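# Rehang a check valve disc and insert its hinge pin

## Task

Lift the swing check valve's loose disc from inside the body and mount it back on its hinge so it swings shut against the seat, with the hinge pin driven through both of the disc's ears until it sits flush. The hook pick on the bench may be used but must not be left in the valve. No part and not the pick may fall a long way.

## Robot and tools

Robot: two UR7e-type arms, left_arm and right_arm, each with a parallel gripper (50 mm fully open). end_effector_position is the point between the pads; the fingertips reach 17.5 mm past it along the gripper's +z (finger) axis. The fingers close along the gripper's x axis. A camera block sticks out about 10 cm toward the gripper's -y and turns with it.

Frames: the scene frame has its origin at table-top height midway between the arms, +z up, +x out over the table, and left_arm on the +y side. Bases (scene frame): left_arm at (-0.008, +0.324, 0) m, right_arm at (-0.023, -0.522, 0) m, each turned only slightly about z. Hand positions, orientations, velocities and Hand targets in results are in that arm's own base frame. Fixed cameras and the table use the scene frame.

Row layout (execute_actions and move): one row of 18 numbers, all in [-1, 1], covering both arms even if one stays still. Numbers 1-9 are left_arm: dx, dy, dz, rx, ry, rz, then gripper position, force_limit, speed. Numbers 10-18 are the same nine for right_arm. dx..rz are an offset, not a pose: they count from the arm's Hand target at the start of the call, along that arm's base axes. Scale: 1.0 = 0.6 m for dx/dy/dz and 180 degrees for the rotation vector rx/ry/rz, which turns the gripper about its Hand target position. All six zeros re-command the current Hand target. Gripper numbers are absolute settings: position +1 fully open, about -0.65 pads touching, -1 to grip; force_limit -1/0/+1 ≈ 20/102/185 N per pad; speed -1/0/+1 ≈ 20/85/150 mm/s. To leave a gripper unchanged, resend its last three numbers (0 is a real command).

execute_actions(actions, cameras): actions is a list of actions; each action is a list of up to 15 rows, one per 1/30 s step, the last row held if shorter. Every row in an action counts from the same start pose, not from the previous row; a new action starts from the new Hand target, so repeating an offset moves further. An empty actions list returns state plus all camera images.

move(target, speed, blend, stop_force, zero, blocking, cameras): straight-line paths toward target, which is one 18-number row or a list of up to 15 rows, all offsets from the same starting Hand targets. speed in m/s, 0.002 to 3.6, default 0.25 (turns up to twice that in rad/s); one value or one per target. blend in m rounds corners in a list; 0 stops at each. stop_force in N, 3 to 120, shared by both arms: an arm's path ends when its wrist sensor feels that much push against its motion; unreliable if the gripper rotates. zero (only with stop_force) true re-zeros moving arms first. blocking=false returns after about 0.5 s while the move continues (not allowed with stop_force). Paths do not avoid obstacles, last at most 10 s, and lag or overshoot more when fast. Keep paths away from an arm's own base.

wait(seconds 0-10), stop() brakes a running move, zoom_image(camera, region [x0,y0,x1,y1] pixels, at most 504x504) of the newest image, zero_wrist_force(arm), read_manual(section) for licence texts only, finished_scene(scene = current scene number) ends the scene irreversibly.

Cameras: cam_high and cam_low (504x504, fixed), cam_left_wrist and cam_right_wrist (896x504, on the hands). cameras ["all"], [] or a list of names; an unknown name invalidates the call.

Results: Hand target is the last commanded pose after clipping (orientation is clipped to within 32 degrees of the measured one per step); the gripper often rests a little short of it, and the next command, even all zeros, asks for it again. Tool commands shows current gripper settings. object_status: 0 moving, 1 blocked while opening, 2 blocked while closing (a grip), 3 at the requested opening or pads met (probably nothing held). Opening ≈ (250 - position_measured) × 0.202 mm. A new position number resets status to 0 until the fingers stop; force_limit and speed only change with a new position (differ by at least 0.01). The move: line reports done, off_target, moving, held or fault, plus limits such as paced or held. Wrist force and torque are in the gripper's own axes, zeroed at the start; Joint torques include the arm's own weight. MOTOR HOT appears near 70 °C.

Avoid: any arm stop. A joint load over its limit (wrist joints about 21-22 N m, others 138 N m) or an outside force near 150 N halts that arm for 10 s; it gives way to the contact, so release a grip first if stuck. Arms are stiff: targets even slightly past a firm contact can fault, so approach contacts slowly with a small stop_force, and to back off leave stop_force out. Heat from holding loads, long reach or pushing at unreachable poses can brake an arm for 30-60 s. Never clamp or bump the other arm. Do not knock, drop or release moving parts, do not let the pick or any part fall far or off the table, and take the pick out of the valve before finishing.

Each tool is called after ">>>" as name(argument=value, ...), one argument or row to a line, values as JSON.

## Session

>>> execute_actions(
  actions=[],
)

Scene clock: 0.00 s.
left_arm: end_effector_position=(+0.8897, -0.4589, +0.3894) position_measured=3 object_status=3 end_effector_quat_wxyz=(+0.426, -0.208, +0.623, -0.623) | right_arm: end_effector_position=(+0.3847, +0.2393, +0.2810) position_measured=3 object_status=3 end_effector_quat_wxyz=(+0.266, +0.877, -0.164, -0.365)
Joint positions: left_arm=[-0.596 -0.492 0.772 -3.561 -1.623 -2.871] | right_arm=[3.866 -2.05 -1.159 -2.423 1.795 2.555]
Joint velocities: within noise
Joint torques (N m): no reading
Wrist force (N): no reading
Wrist torque (N m): no reading
Wrist force, peak (N): no reading
Hand target: left_arm +0.8897, -0.4589, +0.3894; +0.426, -0.208, +0.623, -0.623 | right_arm +0.3847, +0.2393, +0.2810; +0.266, +0.877, -0.164, -0.365
Tool commands: left_gripper/position=+1.0 left_gripper/force_limit=+1.0 left_gripper/speed=+1.0 right_gripper/position=+1.0 right_gripper/force_limit=+1.0 right_gripper/speed=+1.0
camera_calibration:
cam_left_wrist: T_world_to_cam=[[-0.567563, -0.775922, -0.275351, 0.261037], [-0.0235361, 0.349589, -0.936608, 0.562356], [0.822994, -0.525103, -0.216676, -0.761275], [0, 0, 0, 1]] pos_world=[0.787915, -0.393797, 0.433634]
cam_right_wrist: T_world_to_cam=[[0.683978, -0.491603, -0.538981, 0.0106879], [0.154051, -0.624838, 0.765406, -0.111285], [-0.713051, -0.606551, -0.351643, 0.645243], [0, 0, 0, 1]] pos_world=[0.469925, 0.327092, 0.317834]

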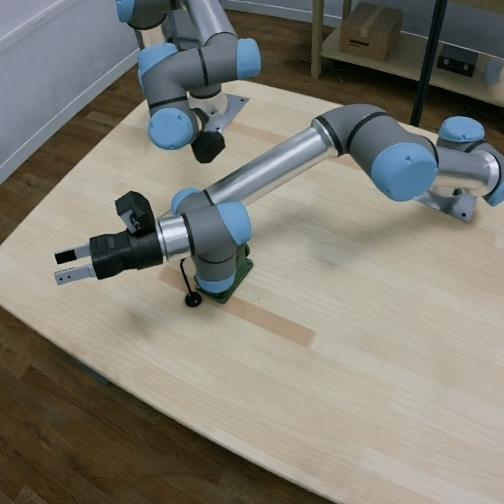

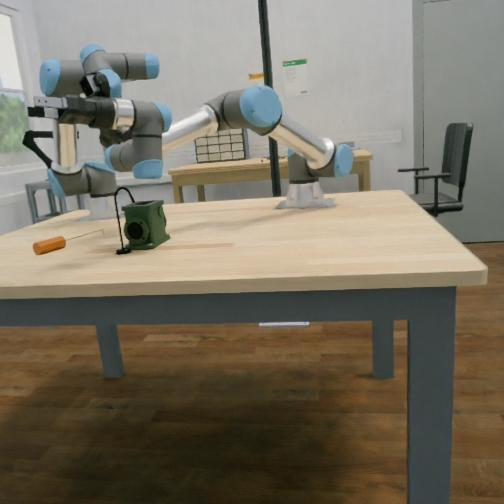

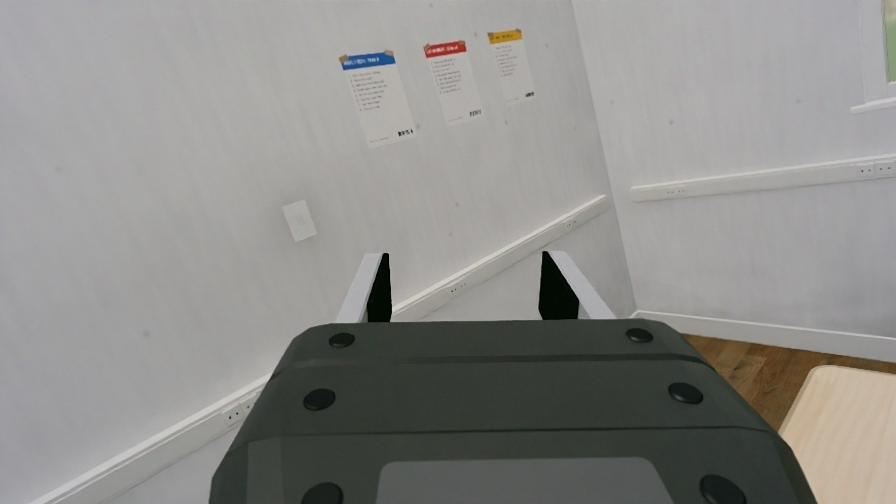

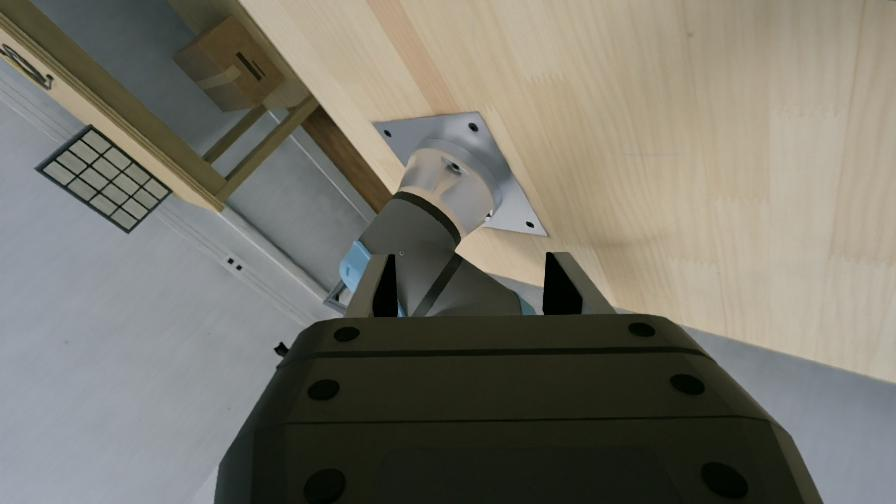

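>>> zoom_image(
  camera="cam_high",
  region=[150, 230, 280, 330],
)

>>> zoom_image(
  camera="cam_low",
  region=[20, 170, 200, 270],
)

Scaled by 3.877 from the camera's 504x504 image, which has a finer 720x720 frame.

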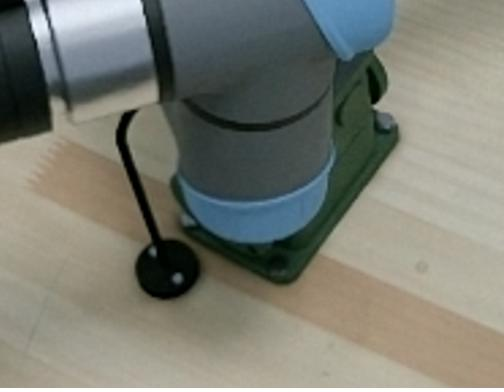

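Scaled by 2.800 from the camera's 504x504 image, which has a finer 720x720 frame.

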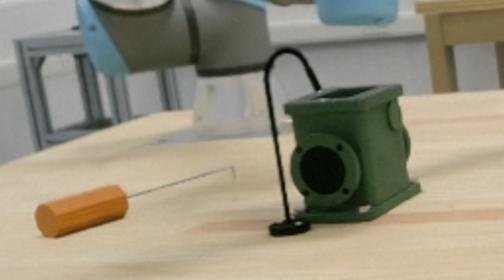

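>>> move(
  target=[
    [-0.25,0.05,0.17,0.0403,0.2785,0.1185,-0.2,-0.7,1,0,0,0,0,0,0,1,1,1],
    [-0.483,0.1148,-0.15,0.0806,0.557,0.237,-0.2,-0.7,1,0,0,0,0,0,0,1,1,1],
  ],
  speed=[0.5,0.5],
  blend=[0.05,0],
  cameras=["cam_high","cam_low","cam_left_wrist"],
)

Scene clock: 51.90 s.
left_arm: end_effector_position=(+0.8682, -0.4542, +0.4036) position_measured=182 object_status=3 end_effector_quat_wxyz=(+0.405, -0.256, +0.646, -0.594) | right_arm: end_effector_position=(+0.3847, +0.2393, +0.2810) position_measured=3 object_status=3 end_effector_quat_wxyz=(+0.266, +0.877, -0.164, -0.365)
Joint positions: left_arm=[-0.627 -0.639 0.953 -3.49 -1.539 -2.919] | right_arm=[3.866 -2.05 -1.159 -2.423 1.795 2.555]
Joint torques (N m): left_arm=[12.26 -68.83 -23.25 -0.4 1.15 1.13] | right_arm=[0.07 54.02 26.24 -0.18 0.32 -0.2]
Wrist force (N): left_arm=[0.4 0.7 -0.5] | right_arm=[0.0 -0.5 0.0]
Wrist torque (N m): left_arm=[0.06 -0.08 0.03] | right_arm=[-0.07 0.00 0.00]
Wrist force, peak (N): left_arm=[4.8 -29.9 -13.5] | right_arm=[0.0 -0.7 0.1]
Hand target: left_arm +0.8682, -0.4541, +0.4036; +0.405, -0.256, +0.646, -0.594 (not the last commanded pose) | right_arm +0.3847, +0.2393, +0.2810; +0.266, +0.877, -0.164, -0.365
Off the commanded pose: left_arm 0.295 m, 103 deg | right_arm 0.000 m, 0 deg.
move: held (left_arm; a check stopped the path); path passed 0 of 2 targets; limits=held
pose unreachable (left arm): on one or more control steps of this call, first in action 0 (counted from 0), this arm could not follow its commanded pose, so it was not sent that pose on those steps. It may still have moved: this result reports where it is.
cause: moving toward the commanded pose would bring a part of the arm too close to another arm (a part of this arm just beyond joint 3 (elbow) and the right arm's gripper, 15 mm apart when this arm was first held).
camera_calibration:
cam_left_wrist: T_world_to_cam=[[-0.558268, -0.799608, -0.22128, 0.215717], [-0.15021, 0.359716, -0.920892, 0.68173], [0.81595, -0.480866, -0.320927, -0.669775], [0, 0, 0, 1]] pos_world=[0.769333, -0.394812, 0.460584]
Images, in order (width x height): cam_high 504x504, cam_low 504x504, cam_left_wrist 896x504.

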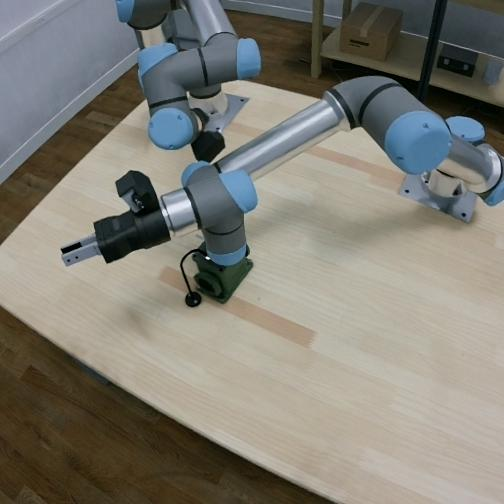

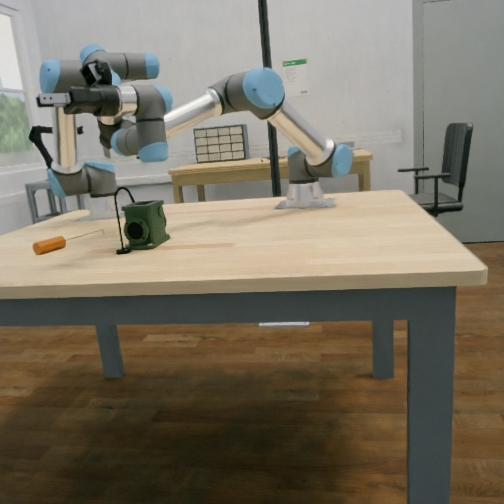

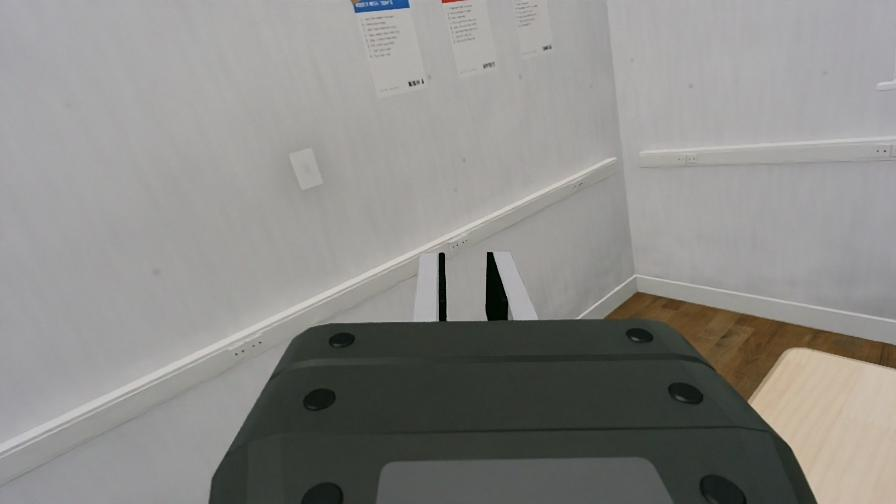

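>>> move(
  target=[
    [0,0,0,0,0,0,-0.2,-0.7,1,0.05,-0.5,0.1,0,0,0,1,1,1],
  ],
  speed=0.4,
)

>>> move(
  target=[
    [-0.22,0.05,0.14,0.0403,0.2785,0.1185,-0.2,-0.7,1,0,0,0,0,0,0,1,1,1],
    [-0.447,0.107,-0.175,0.0806,0.557,0.237,-0.2,-0.7,1,0,0,0,0,0,0,1,1,1],
  ],
  speed=[0.5,0.5],
  blend=[0.05,0],
  cameras=["cam_high","cam_left_wrist"],
)

Scene clock: 59.07 s.
left_arm: end_effector_position=(+0.8682, -0.4541, +0.4036) position_measured=182 object_status=3 end_effector_quat_wxyz=(+0.405, -0.256, +0.646, -0.594) | right_arm: end_effector_position=(+0.4147, -0.0605, +0.3409) position_measured=3 object_status=3 end_effector_quat_wxyz=(+0.266, +0.877, -0.164, -0.365)
Joint positions: left_arm=[-0.627 -0.639 0.953 -3.49 -1.539 -2.919] | right_arm=[3.413 -1.901 -1.217 -2.526 1.431 2.283]
Joint torques (N m): left_arm=[13.26 -69.94 -23.15 -0.41 1.18 1.1] | right_arm=[-7.58 54.47 16.24 2.57 -0.91 0.16]
Wrist force (N): left_arm=[0.1 0.5 -0.1] | right_arm=[-0.1 -0.5 -0.3]
Wrist torque (N m): left_arm=[0.03 -0.02 0.03] | right_arm=[-0.05 0.02 0.10]
Wrist force, peak (N): left_arm=[0.2 1.1 -0.1] | right_arm=[-1.3 -7.1 -2.6]
Hand target: left_arm +0.8682, -0.4541, +0.4036; +0.405, -0.256, +0.646, -0.594 | right_arm +0.4147, -0.0607, +0.3410; +0.266, +0.877, -0.164, -0.365
Off the commanded pose: left_arm 0.000 m, 0 deg | right_arm 0.000 m, 0 deg.
move: done

Scene clock: 61.53 s.
left_arm: end_effector_position=(+0.6001, -0.3897, +0.2986) position_measured=182 object_status=3 end_effector_quat_wxyz=(+0.033, +0.752, -0.657, -0.048) | right_arm: end_effector_position=(+0.4147, -0.0607, +0.3410) position_measured=3 object_status=3 end_effector_quat_wxyz=(+0.266, +0.877, -0.164, -0.365)
Joint positions: left_arm=[-0.738 -0.962 0.823 -1.336 -1.639 -4.012] | right_arm=[3.413 -1.9 -1.217 -2.526 1.431 2.283]
Joint torques (N m): left_arm=[-10.7 -57.53 -41.09 -4.46 -0.54 0.61] | right_arm=[-12.24 54.73 15.91 2.65 -0.87 -1.78]
Wrist force (N): left_arm=[-0.6 -1.3 1.6] | right_arm=[-0.3 -0.4 -0.3]
Wrist torque (N m): left_arm=[-0.58 -0.08 -0.23] | right_arm=[-0.04 0.06 0.10]
Wrist force, peak (N): left_arm=[-0.7 -1.3 3.1] | right_arm=[-0.2 -0.6 -0.5]
Hand target: left_arm +0.6000, -0.3899, +0.2986; +0.033, +0.752, -0.657, -0.048 | right_arm +0.4147, -0.0607, +0.3410; +0.266, +0.877, -0.164, -0.365
Off the commanded pose: left_arm 0.000 m, 0 deg | right_arm 0.000 m, 0 deg.
move: done
camera_calibration:
cam_left_wrist: T_world_to_cam=[[0.134966, -0.99082, -0.00778054, -0.459924], [-0.878489, -0.12329, 0.46158, 0.357547], [-0.458302, -0.0554627, -0.887064, 0.645664], [0, 0, 0, 1]] pos_world=[0.672084, -0.37581, 0.40413]
Images, in order (width x height): cam_high 504x504, cam_left_wrist 896x504.

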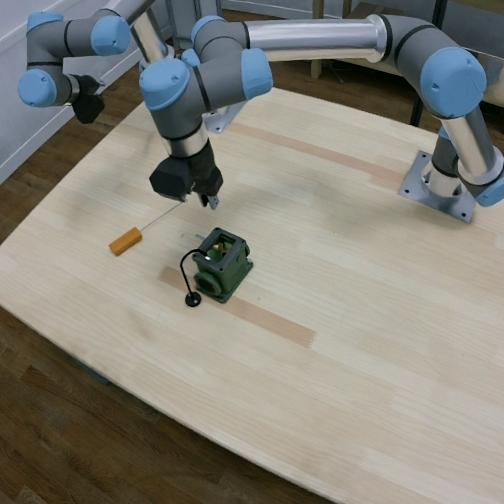

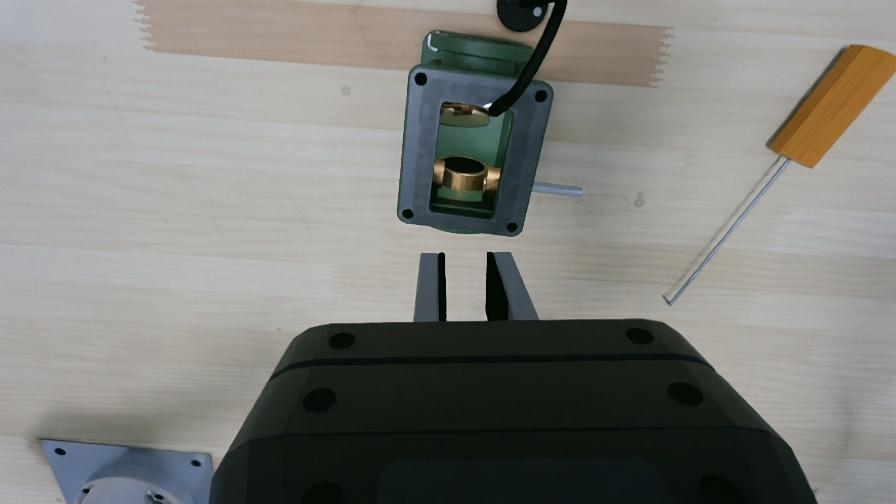

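>>> zoom_image(
  camera="cam_left_wrist",
  region=[390, 60, 590, 240],
)

>>> zoom_image(
  camera="cam_high",
  region=[100, 190, 270, 320],
)

Scaled by 2.520 from the camera's 896x504 image, which has a finer 1280x720 frame.

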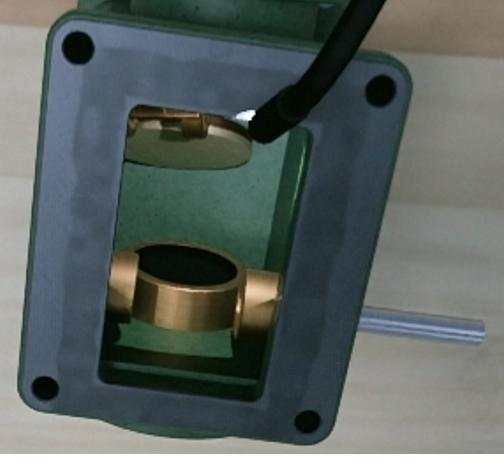

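Scaled by 2.965 from the camera's 504x504 image, which has a finer 720x720 frame.

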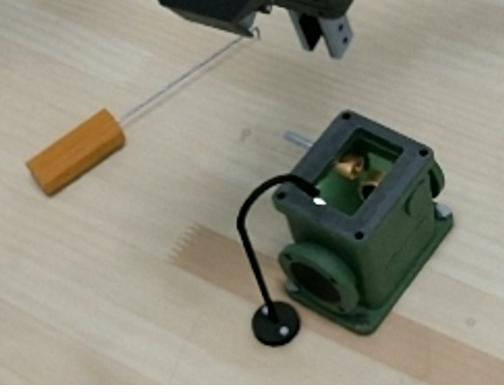

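>>> zoom_image(
  camera="cam_left_wrist",
  region=[430, 90, 520, 150],
)

>>> zoom_image(
  camera="cam_left_wrist",
  region=[425, 140, 515, 220],
)

Scaled by 5.600 from the camera's 896x504 image, which has a finer 1280x720 frame.

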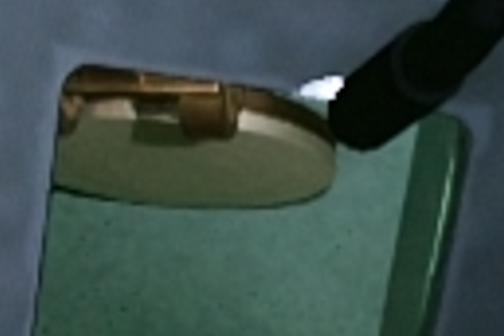

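Scaled by 5.600 from the camera's 896x504 image, which has a finer 1280x720 frame.

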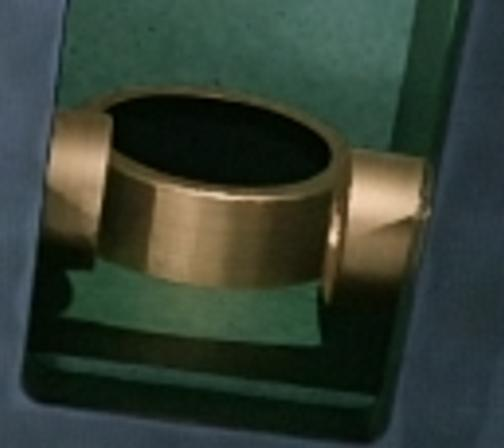

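>>> zoom_image(
  camera="cam_left_wrist",
  region=[645, 270, 705, 320],
)

>>> zoom_image(
  camera="cam_left_wrist",
  region=[740, 30, 896, 200],
)

Scaled by 8.400 from the camera's 896x504 image, which has a finer 1280x720 frame.

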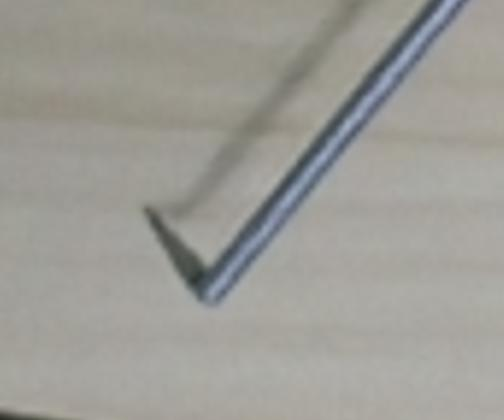

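Scaled by 2.965 from the camera's 896x504 image, which has a finer 1280x720 frame.

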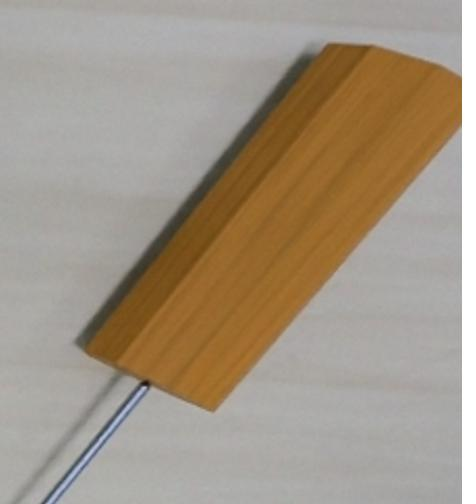

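>>> execute_actions(
  actions=[],
)

Scene clock: 223.43 s.
left_arm: end_effector_position=(+0.6000, -0.3899, +0.2986) position_measured=182 object_status=3 end_effector_quat_wxyz=(+0.033, +0.752, -0.657, -0.048) | right_arm: end_effector_position=(+0.4147, -0.0607, +0.3410) position_measured=3 object_status=3 end_effector_quat_wxyz=(+0.266, +0.877, -0.164, -0.365)
Joint positions: left_arm=[-0.738 -0.962 0.822 -1.336 -1.639 -4.012] | right_arm=[3.413 -1.9 -1.217 -2.526 1.431 2.283]
Joint velocities: within noise
Joint torques (N m): left_arm=[-11.9 -55.35 -41.25 -0.93 -0.86 -1.45] | right_arm=[-11.63 55.19 16.36 2.55 -0.84 -1.76]
Wrist force (N): left_arm=[-0.9 -0.9 1.3] | right_arm=[-0.2 -0.4 -0.3]
Wrist torque (N m): left_arm=[-0.53 -0.03 -0.22] | right_arm=[-0.05 0.05 0.10]
Wrist force, peak (N): left_arm=[-0.4 -1.4 1.8] | right_arm=[-0.1 -0.4 -0.7]
Hand target: left_arm +0.6000, -0.3899, +0.2986; +0.033, +0.752, -0.657, -0.048 | right_arm +0.4147, -0.0607, +0.3410; +0.266, +0.877, -0.164, -0.365
Tool commands: left_gripper/position=-0.2 left_gripper/force_limit=-0.7 left_gripper/speed=+1.0 right_gripper/position=+1.0 right_gripper/force_limit=+1.0 right_gripper/speed=+1.0
Off the commanded pose: left_arm 0.000 m, 0 deg | right_arm 0.000 m, 0 deg.
camera_calibration:
cam_left_wrist: T_world_to_cam=[[0.134873, -0.990833, -0.00774661, -0.459978], [-0.878462, -0.123186, 0.461659, 0.357477], [-0.458381, -0.0554601, -0.887024, 0.645785], [0, 0, 0, 1]] pos_world=[0.672084, -0.37591, 0.404231]
cam_right_wrist: T_world_to_cam=[[0.683978, -0.491603, -0.538981, -0.124974], [0.154051, -0.624838, 0.765406, -0.349282], [-0.713051, -0.606551, -0.351643, 0.505768], [0, 0, 0, 1]] pos_world=[0.499925, 0.0270924, 0.377834]

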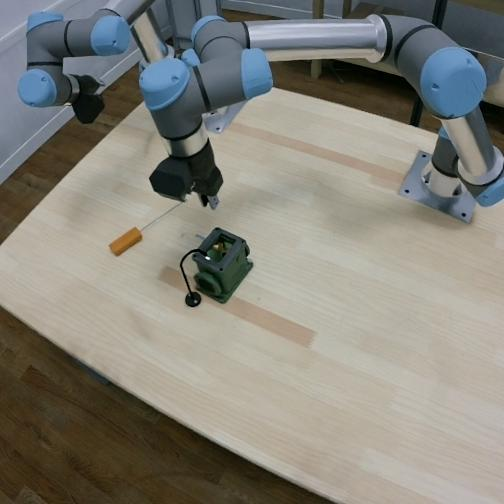

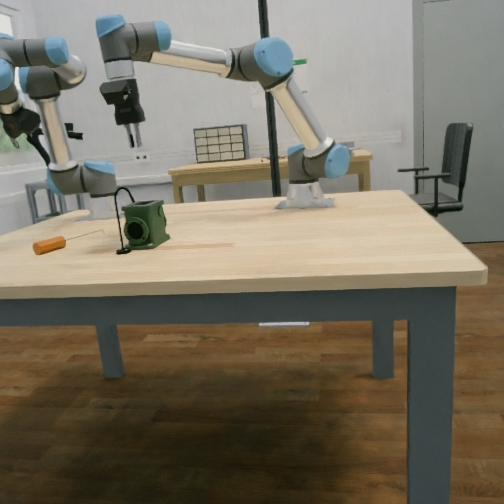

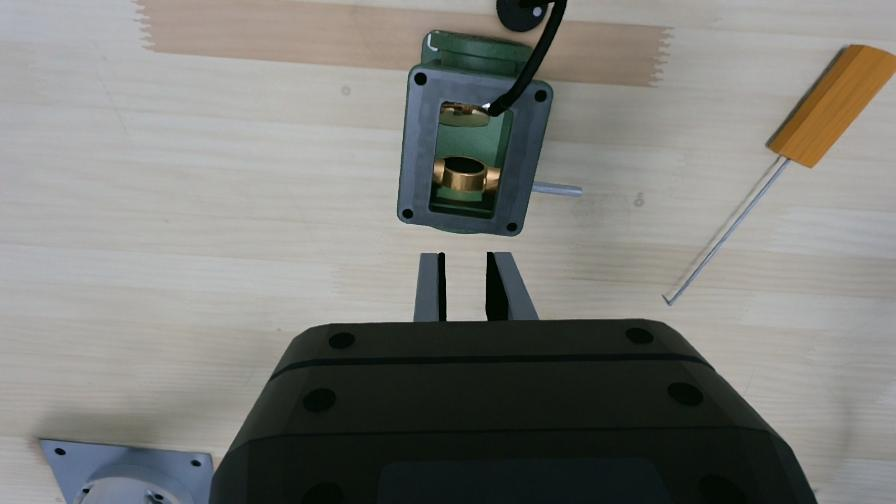

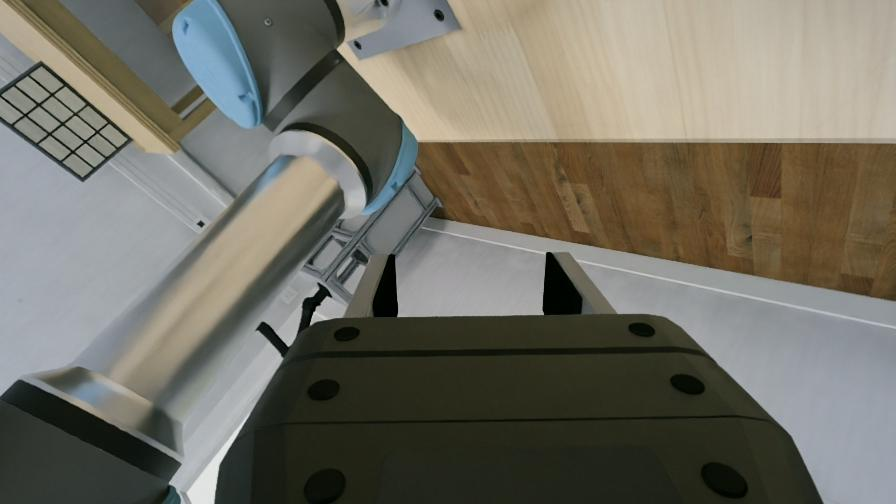

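>>> zoom_image(
  camera="cam_left_wrist",
  region=[390, 20, 600, 240],
)

>>> zoom_image(
  camera="cam_left_wrist",
  region=[640, 140, 896, 320],
)

Scaled by 2.291 from the camera's 896x504 image, which has a finer 1280x720 frame.

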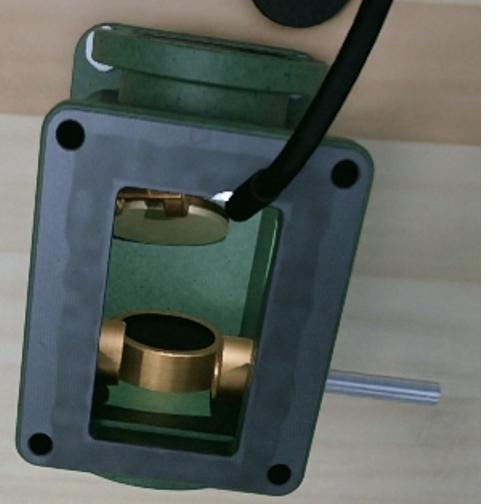

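Scaled by 1.969 from the camera's 896x504 image, which has a finer 1280x720 frame.

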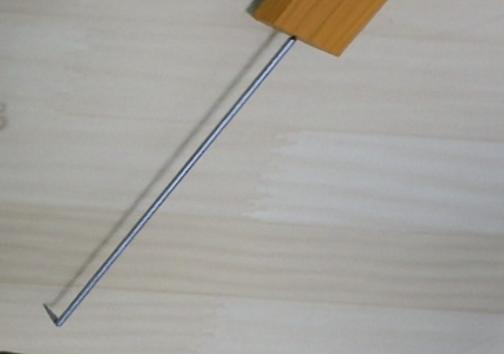

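>>> move(
  target=[-0.0483,-0.0083,-0.1427,-0.0559,0.0028,-0.956,-0.2,-0.7,1,0,0,0,0,0,0,1,1,1],
  speed=0.8,
  cameras=["cam_left_wrist"],
)

Scene clock: 336.93 s.
left_arm: end_effector_position=(+0.5710, -0.3949, +0.2130) position_measured=182 object_status=3 end_effector_quat_wxyz=(+0.000, +0.606, +0.795, +0.000) | right_arm: end_effector_position=(+0.4147, -0.0607, +0.3410) position_measured=3 object_status=3 end_effector_quat_wxyz=(+0.266, +0.877, -0.164, -0.365)
Joint positions: left_arm=[-0.799 -1.094 1.268 -1.746 -1.57 -1.067] | right_arm=[3.413 -1.9 -1.217 -2.526 1.431 2.283]
Joint torques (N m): left_arm=[13.07 -44.95 -41.7 -1.09 1.28 1.11] | right_arm=[-11.92 55.39 17 2.48 -0.68 -1.54]
Wrist force (N): left_arm=[-0.3 -1.3 1.0] | right_arm=[-0.3 -0.2 -0.4]
Wrist torque (N m): left_arm=[-0.59 -0.13 -0.31] | right_arm=[-0.01 0.06 0.10]
Wrist force, peak (N): left_arm=[-0.7 -1.7 1.2] | right_arm=[-0.2 -0.7 -0.5]
Hand target: left_arm +0.5710, -0.3949, +0.2130; +0.000, +0.606, +0.795, +0.000 | right_arm +0.4147, -0.0607, +0.3410; +0.266, +0.877, -0.164, -0.365
Off the commanded pose: left_arm 0.000 m, 0 deg | right_arm 0.000 m, 0 deg.
move: done
camera_calibration:
cam_left_wrist: T_world_to_cam=[[-0.264828, 0.96406, 0.0213164, 0.532269], [0.902116, 0.239881, 0.35867, -0.480506], [0.340666, 0.114216, -0.933221, 0.176889], [0, 0, 0, 1]] pos_world=[0.514172, -0.418078, 0.326074]
Images, in order (width x height): cam_left_wrist 896x504.

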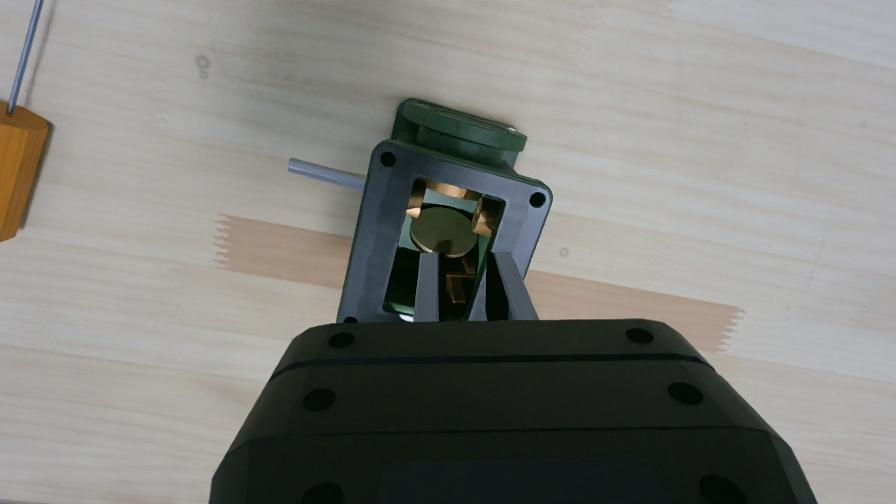

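>>> move(
  target=[0.055,0.0083,0.0,0,0,0,-0.2,-0.7,1,0,0,0,0,0,0,1,1,1],
  speed=0.3,
  cameras=["cam_left_wrist"],
)

>>> zoom_image(
  camera="cam_left_wrist",
  region=[350, 80, 560, 290],
)

Scene clock: 345.33 s.
left_arm: end_effector_position=(+0.6040, -0.3897, +0.2130) position_measured=182 object_status=3 end_effector_quat_wxyz=(+0.000, +0.606, +0.795, +0.000) | right_arm: end_effector_position=(+0.4147, -0.0607, +0.3410) position_measured=3 object_status=3 end_effector_quat_wxyz=(+0.266, +0.877, -0.164, -0.365)
Joint positions: left_arm=[-0.76 -1.031 1.173 -1.712 -1.57 -1.028] | right_arm=[3.413 -1.9 -1.217 -2.526 1.431 2.283]
Joint torques (N m): left_arm=[-10.98 -60.16 -24.55 -5.69 -0.82 -1.3] | right_arm=[-12.21 55.47 16.75 2.6 -0.72 -1.52]
Wrist force (N): left_arm=[-0.6 -1.1 1.4] | right_arm=[-0.3 -0.4 -0.5]
Wrist torque (N m): left_arm=[-0.56 -0.08 -0.30] | right_arm=[-0.04 0.06 0.11]
Wrist force, peak (N): left_arm=[-0.5 -2.0 1.3] | right_arm=[-0.4 -0.5 -0.7]
Hand target: left_arm +0.6040, -0.3899, +0.2130; +0.000, +0.606, +0.795, +0.000 | right_arm +0.4147, -0.0607, +0.3410; +0.266, +0.877, -0.164, -0.365
Off the commanded pose: left_arm 0.000 m, 0 deg | right_arm 0.000 m, 0 deg.
move: done
camera_calibration:
cam_left_wrist: T_world_to_cam=[[-0.264711, 0.964085, 0.0216247, 0.535965], [0.902219, 0.239682, 0.358543, -0.511651], [0.340483, 0.11442, -0.933263, 0.165136], [0, 0, 0, 1]] pos_world=[0.547271, -0.412977, 0.325974]
Images, in order (width x height): cam_left_wrist 896x504.

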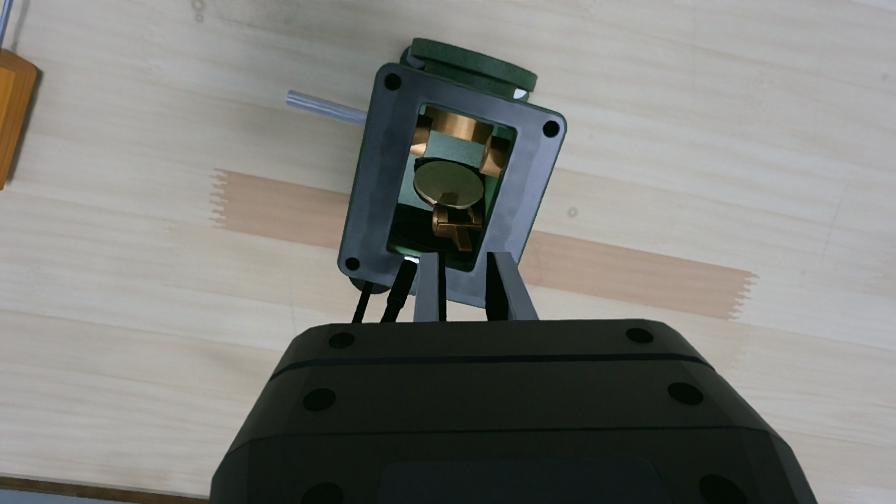

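Scaled by 2.400 from the camera's 896x504 image, which has a finer 1280x720 frame.

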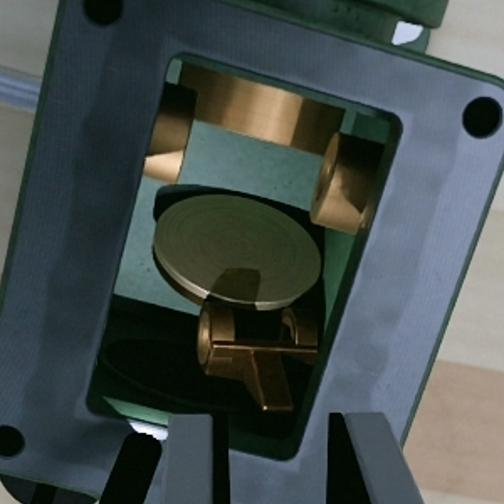

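>>> move(
  target=[
    [-0.1733,0.05,0.0617,0,0,0.9146,-0.2,-0.7,1,0.3598,0.2387,-0.235,-0.1099,-0.3103,-0.4599,1,1,1],
    [-0.245,0.025,-0.005,-0.4112,-0.0554,0.8249,-0.2,-0.7,1,0.3598,0.2387,-0.235,-0.1099,-0.3103,-0.4599,1,1,1],
  ],
  speed=0.8,
  cameras=["cam_left_wrist","cam_right_wrist"],
)

Scene clock: 574.43 s.
left_arm: end_effector_position=(+0.4570, -0.3749, +0.2100) position_measured=182 object_status=3 end_effector_quat_wxyz=(-0.315, +0.633, -0.633, +0.315) | right_arm: end_effector_position=(+0.6306, +0.0826, +0.2000) position_measured=3 object_status=3 end_effector_quat_wxyz=(+0.000, -0.564, +0.825, +0.000)
Joint positions: left_arm=[-1.282 -1.479 2.186 -2.638 -0.7 -4.254] | right_arm=[3.483 -1.916 -1.493 -1.304 1.572 3.854]
Joint torques (N m): left_arm=[5.43 -26.54 -25.85 -4.99 4.22 -1.48] | right_arm=[-12.17 56.37 40.94 0.13 -0.89 1.44]
Wrist force (N): left_arm=[0.2 0.1 0.4] | right_arm=[-0.2 -1.1 -0.6]
Wrist torque (N m): left_arm=[-0.24 -0.12 -0.08] | right_arm=[0.02 0.05 0.20]
Wrist force, peak (N): left_arm=[-0.4 -2.6 0.9] | right_arm=[-1.0 -1.4 -0.2]
Hand target: left_arm +0.4570, -0.3749, +0.2100; -0.315, +0.633, -0.633, +0.315 | right_arm +0.6306, +0.0826, +0.2000; +0.000, -0.564, +0.825, +0.000
Off the commanded pose: left_arm 0.000 m, 0 deg | right_arm 0.000 m, 0 deg.
move: done
camera_calibration:
cam_left_wrist: T_world_to_cam=[[-0.0182369, -0.999758, 0.0123023, -0.364172], [-0.848402, 0.00896311, -0.529276, 0.518467], [0.529038, -0.0200896, -0.848361, 0.05632], [0, 0, 0, 1]] pos_world=[0.403432, -0.367599, 0.326672]
cam_right_wrist: T_world_to_cam=[[-0.376342, -0.926448, 0.00779582, 0.316919], [-0.867473, 0.355315, 0.348196, 0.461491], [-0.325356, 0.124278, -0.937389, 0.509328], [0, 0, 0, 1]] pos_world=[0.685314, 0.0663358, 0.314278]
Images, in order (width x height): cam_left_wrist 896x504, cam_right_wrist 896x504.

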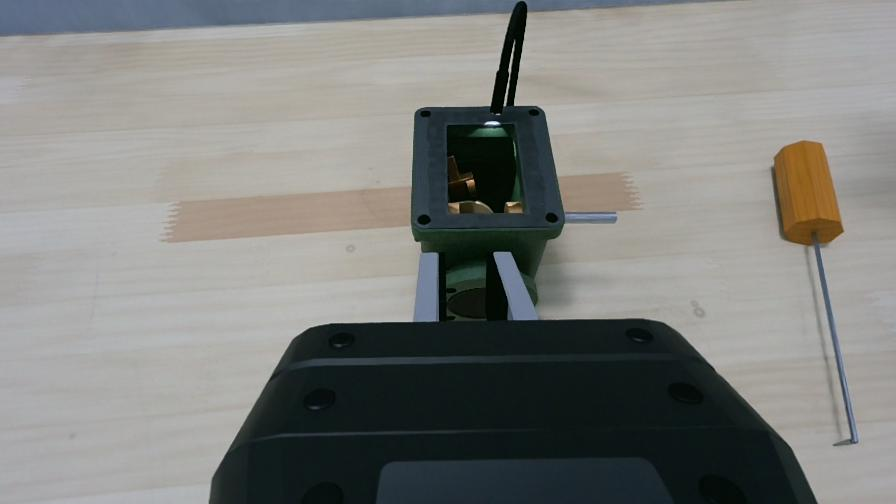

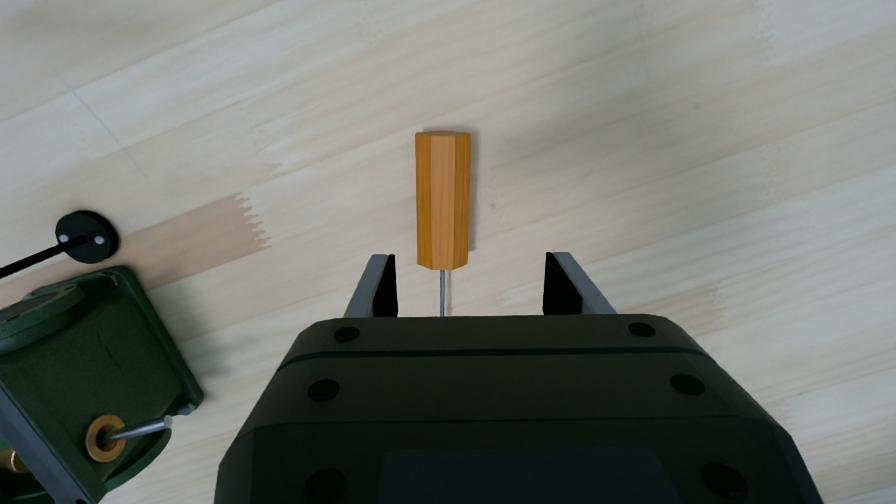

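>>> move(
  target=[0,0,0,0,0,0,-0.2,-0.7,1,-0.0177,0.0273,-0.1833,0,0,0,1,-0.5,1],
  speed=0.3,
  cameras=["cam_right_wrist"],
)

>>> zoom_image(
  camera="cam_left_wrist",
  region=[400, 90, 630, 260],
)

Scene clock: 627.63 s.
left_arm: end_effector_position=(+0.4570, -0.3749, +0.2100) position_measured=182 object_status=3 end_effector_quat_wxyz=(-0.315, +0.633, -0.633, +0.315) | right_arm: end_effector_position=(+0.6199, +0.0990, +0.0901) position_measured=3 object_status=3 end_effector_quat_wxyz=(+0.000, -0.564, +0.825, +0.000)
Joint positions: left_arm=[-1.282 -1.479 2.186 -2.639 -0.7 -4.254] | right_arm=[3.513 -1.999 -1.678 -1.035 1.572 3.885]
Joint torques (N m): left_arm=[1.38 -23.65 -23.72 -3.3 4.04 -1.37] | right_arm=[-11.55 51.42 24.83 3.89 -0.86 -1.75]
Wrist force (N): left_arm=[0.1 0.2 0.5] | right_arm=[-0.1 -1.0 -0.5]
Wrist torque (N m): left_arm=[-0.23 -0.12 -0.08] | right_arm=[0.05 0.03 0.20]
Wrist force, peak (N): left_arm=[0.6 0.5 0.5] | right_arm=[0.1 -1.9 -4.4]
Hand target: left_arm +0.4570, -0.3749, +0.2100; -0.315, +0.633, -0.633, +0.315 | right_arm +0.6199, +0.0989, +0.0900; +0.000, -0.564, +0.825, +0.000
Off the commanded pose: left_arm 0.000 m, 0 deg | right_arm 0.000 m, 0 deg.
move: done
camera_calibration:
cam_right_wrist: T_world_to_cam=[[-0.376249, -0.926486, 0.00780024, 0.328919], [-0.867469, 0.355215, 0.34831, 0.484717], [-0.325475, 0.124285, -0.937347, 0.400894], [0, 0, 0, 1]] pos_world=[0.674714, 0.0827355, 0.204379]
Images, in order (width x height): cam_right_wrist 896x504.

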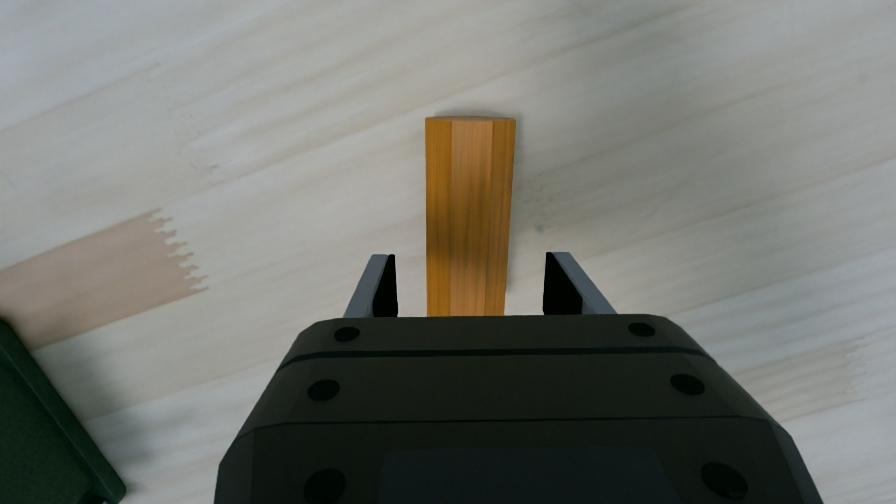

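This scene's latest camera images include none from cam_left_wrist. They are from: cam_right_wrist. cam_left_wrist's image comes with the result of a call that names it in "cameras".

>>> move(
  target=[0,0,0,0,0,0,-0.2,-0.7,1,0,0,-0.1133,0,0,0,1,-0.5,-0.5],
  speed=0.15,
  cameras=["cam_left_wrist","cam_right_wrist"],
)

>>> zoom_image(
  camera="cam_left_wrist",
  region=[400, 90, 600, 240],
)

Scene clock: 639.20 s.
left_arm: end_effector_position=(+0.4570, -0.3749, +0.2100) position_measured=182 object_status=3 end_effector_quat_wxyz=(-0.315, +0.633, -0.633, +0.315) | right_arm: end_effector_position=(+0.6199, +0.0989, +0.0220) position_measured=3 object_status=3 end_effector_quat_wxyz=(+0.000, -0.564, +0.825, +0.000)
Joint positions: left_arm=[-1.282 -1.479 2.186 -2.638 -0.7 -4.254] | right_arm=[3.513 -2.092 -1.741 -0.879 1.572 3.885]
Joint torques (N m): left_arm=[-2.83 -27.02 -31.09 -1.69 2.34 -1.26] | right_arm=[-6.39 54.6 35.7 1.28 0.59 -0.43]
Wrist force (N): left_arm=[0.5 0.3 0.5] | right_arm=[-0.4 -1.2 -0.8]
Wrist torque (N m): left_arm=[-0.22 -0.17 -0.07] | right_arm=[0.01 0.08 0.19]
Wrist force, peak (N): left_arm=[0.5 0.3 0.6] | right_arm=[-0.7 -1.3 -3.0]
Hand target: left_arm +0.4570, -0.3749, +0.2100; -0.315, +0.633, -0.633, +0.315 | right_arm +0.6199, +0.0989, +0.0220; +0.000, -0.564, +0.825, +0.000
Off the commanded pose: left_arm 0.000 m, 0 deg | right_arm 0.000 m, 0 deg.
move: done
camera_calibration:
cam_left_wrist: T_world_to_cam=[[-0.0181546, -0.999759, 0.0123512, -0.364121], [-0.848286, 0.00886286, -0.529464, 0.518445], [0.529227, -0.0200896, -0.848243, 0.0562073], [0, 0, 0, 1]] pos_world=[0.403433, -0.367499, 0.326672]
cam_right_wrist: T_world_to_cam=[[-0.376362, -0.926439, 0.00784449, 0.329425], [-0.86742, 0.355335, 0.34831, 0.508429], [-0.325475, 0.124286, -0.937347, 0.337073], [0, 0, 0, 1]] pos_world=[0.674713, 0.0826359, 0.136279]
Images, in order (width x height): cam_left_wrist 896x504, cam_right_wrist 896x504.

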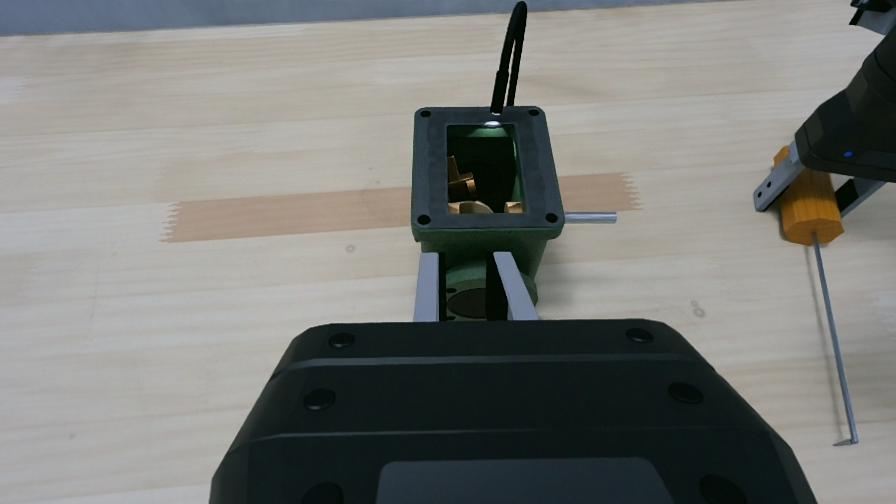

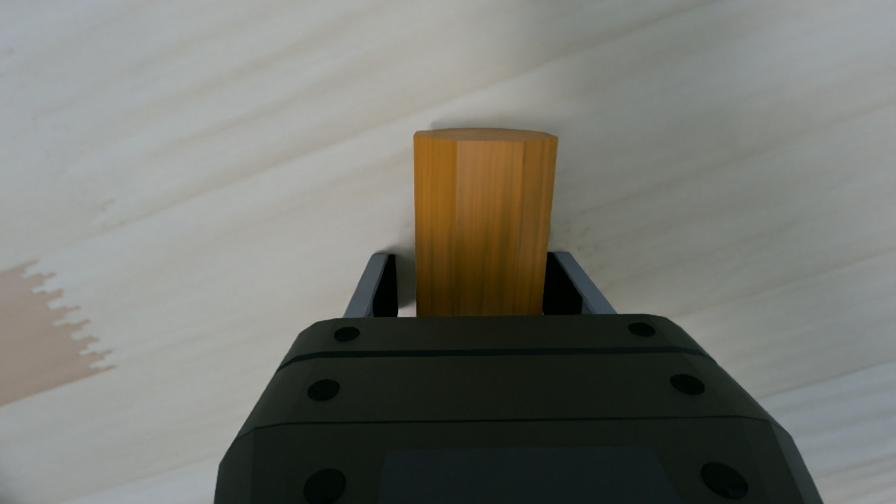

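Scaled by 2.520 from the camera's 896x504 image, which has a finer 1280x720 frame.

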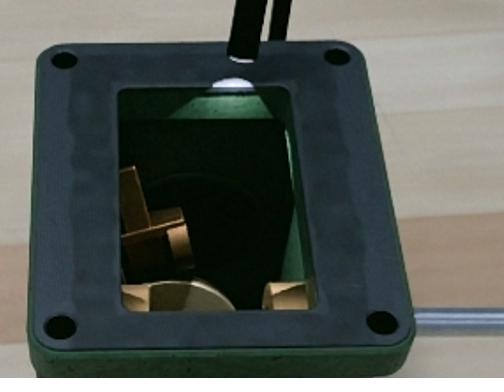

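>>> move(
  target=[
    [0,0,0,0,0,0,-0.2,-0.7,1,-0.0018,-0.0047,0,0,0,0,1,-0.5,-0.5],
    [0,0,0,0,0,0,-0.2,-0.7,1,-0.0018,-0.0047,0,0,0,0,-1,-0.5,-0.5],
  ],
  speed=0.1,
)

Scene clock: 656.10 s.
left_arm: end_effector_position=(+0.4570, -0.3749, +0.2100) position_measured=182 object_status=3 end_effector_quat_wxyz=(-0.315, +0.633, -0.633, +0.315) | right_arm: end_effector_position=(+0.6188, +0.0961, +0.0220) position_measured=74 object_status=2 end_effector_quat_wxyz=(+0.000, -0.564, +0.825, +0.000)
Joint positions: left_arm=[-1.282 -1.479 2.186 -2.638 -0.7 -4.254] | right_arm=[3.51 -2.089 -1.746 -0.877 1.572 3.881]
Joint torques (N m): left_arm=[-7.39 -30.78 -30.91 -1.52 1.31 -1.03] | right_arm=[-2.2 55.15 24.88 5.84 0.9 0.89]
Wrist force (N): left_arm=[0.2 0.3 0.5] | right_arm=[-0.6 -1.2 0.0]
Wrist torque (N m): left_arm=[-0.24 -0.14 -0.08] | right_arm=[0.02 0.09 0.20]
Wrist force, peak (N): left_arm=[0.1 0.5 0.7] | right_arm=[-0.9 -1.3 -1.0]
Hand target: left_arm +0.4570, -0.3749, +0.2100; -0.315, +0.633, -0.633, +0.315 | right_arm +0.6189, +0.0961, +0.0220; +0.000, -0.564, +0.825, +0.000
Off the commanded pose: left_arm 0.000 m, 0 deg | right_arm 0.000 m, 0 deg.
move: done

>>> move(
  target=[
    [0,0,0,0,0,0,-0.2,-0.7,1,0,0,0.163,0,0,0,-1,-0.5,-0.5],
    [0,0,0,0,0,0,-0.2,-0.7,1,-0.198,0.04,0.63,0.2594,-0.5348,0.5348,-1,-0.5,-0.5],
  ],
  speed=[0.15, 0.4],
  blend=[0.02, 0],
  cameras=["cam_left_wrist","cam_right_wrist","cam_high"],
)

Scene clock: 735.93 s.
left_arm: end_effector_position=(+0.4570, -0.3749, +0.2100) position_measured=182 object_status=3 end_effector_quat_wxyz=(-0.315, +0.633, -0.633, +0.315) | right_arm: end_effector_position=(+0.5001, +0.1203, +0.4000) position_measured=74 object_status=2 end_effector_quat_wxyz=(+0.701, -0.698, -0.102, -0.105) end_effector_velocity=(+0.000, +0.000, +0.000) end_effector_angular_velocity=(+0.000, +0.001, +0.000)
Joint positions: left_arm=[-1.282 -1.479 2.186 -2.638 -0.7 -4.254] | right_arm=[3.131 -1.933 -1.896 0.196 3.15 2.356]
Joint velocities: left_arm=[within noise] | right_arm=[0 0.001 0 -0.005 0 -0.003]
Joint torques (N m): left_arm=[-10.13 -30.35 -30.94 -1.66 1.43 -0.77] | right_arm=[12.89 43.94 31.72 -1.47 2.54 -1.75]
Wrist force (N): left_arm=[0.1 0.3 0.6] | right_arm=[-1.9 0.0 0.6]
Wrist torque (N m): left_arm=[-0.23 -0.11 -0.07] | right_arm=[0.03 0.27 0.47]
Wrist force, peak (N): left_arm=[0.8 0.3 0.3] | right_arm=[-0.3 -1.0 2.5]
Hand target: left_arm +0.4570, -0.3749, +0.2100; -0.315, +0.633, -0.633, +0.315 | right_arm +0.5001, +0.1201, +0.4000; +0.699, -0.700, -0.104, -0.104
Off the commanded pose: left_arm 0.000 m, 0 deg | right_arm 0.000 m, 0 deg.
move: done
camera_calibration:
cam_left_wrist: T_world_to_cam=[[-0.0181546, -0.999759, 0.0123512, -0.364121], [-0.848286, 0.00886286, -0.529464, 0.518445], [0.529227, -0.0200896, -0.848243, 0.0562073], [0, 0, 0, 1]] pos_world=[0.403433, -0.367499, 0.326672]
cam_right_wrist: T_world_to_cam=[[0.960869, -0.0134346, 0.276678, -0.584881], [0.255238, -0.345164, -0.90317, 0.288627], [0.107633, 0.938446, -0.328228, 0.0915878], [0, 0, 0, 1]] pos_world=[0.478467, 0.00581544, 0.452564]
Images, in order (width x height): cam_high 504x504, cam_left_wrist 896x504, cam_right_wrist 896x504.

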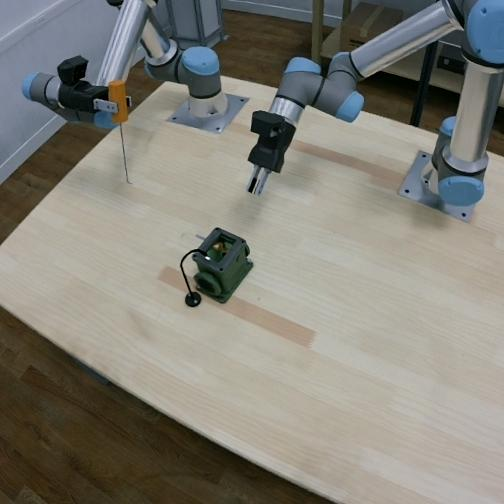

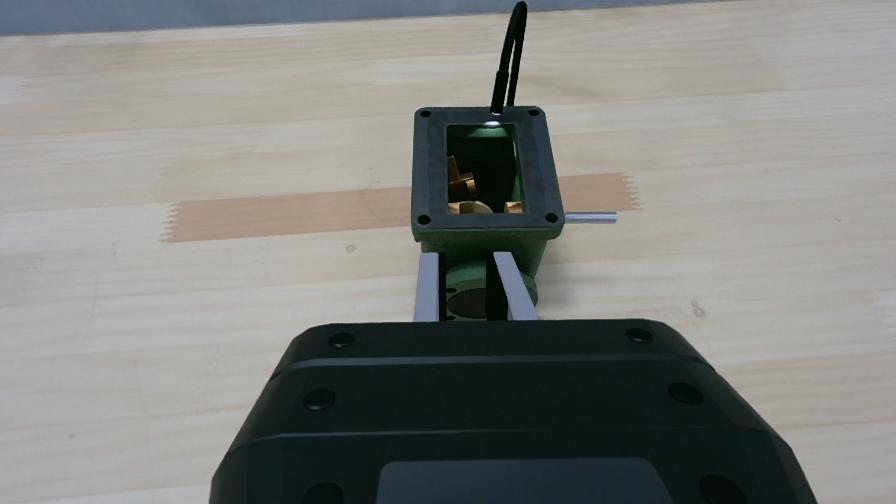

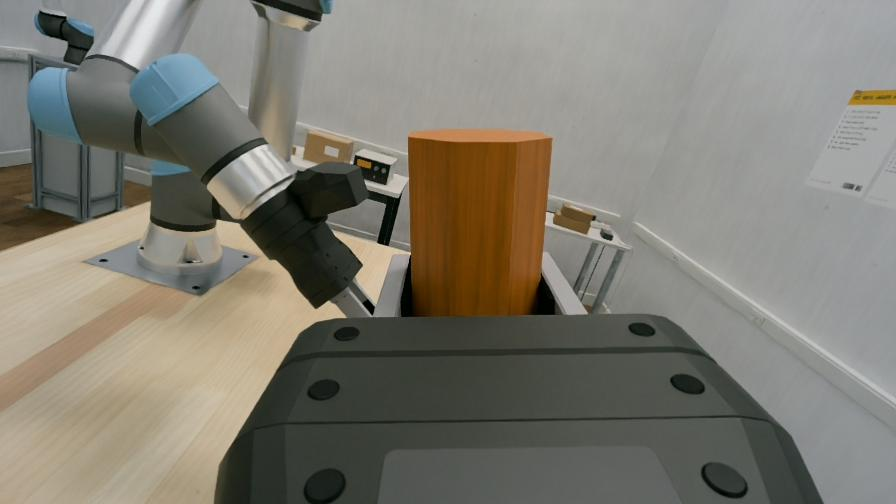

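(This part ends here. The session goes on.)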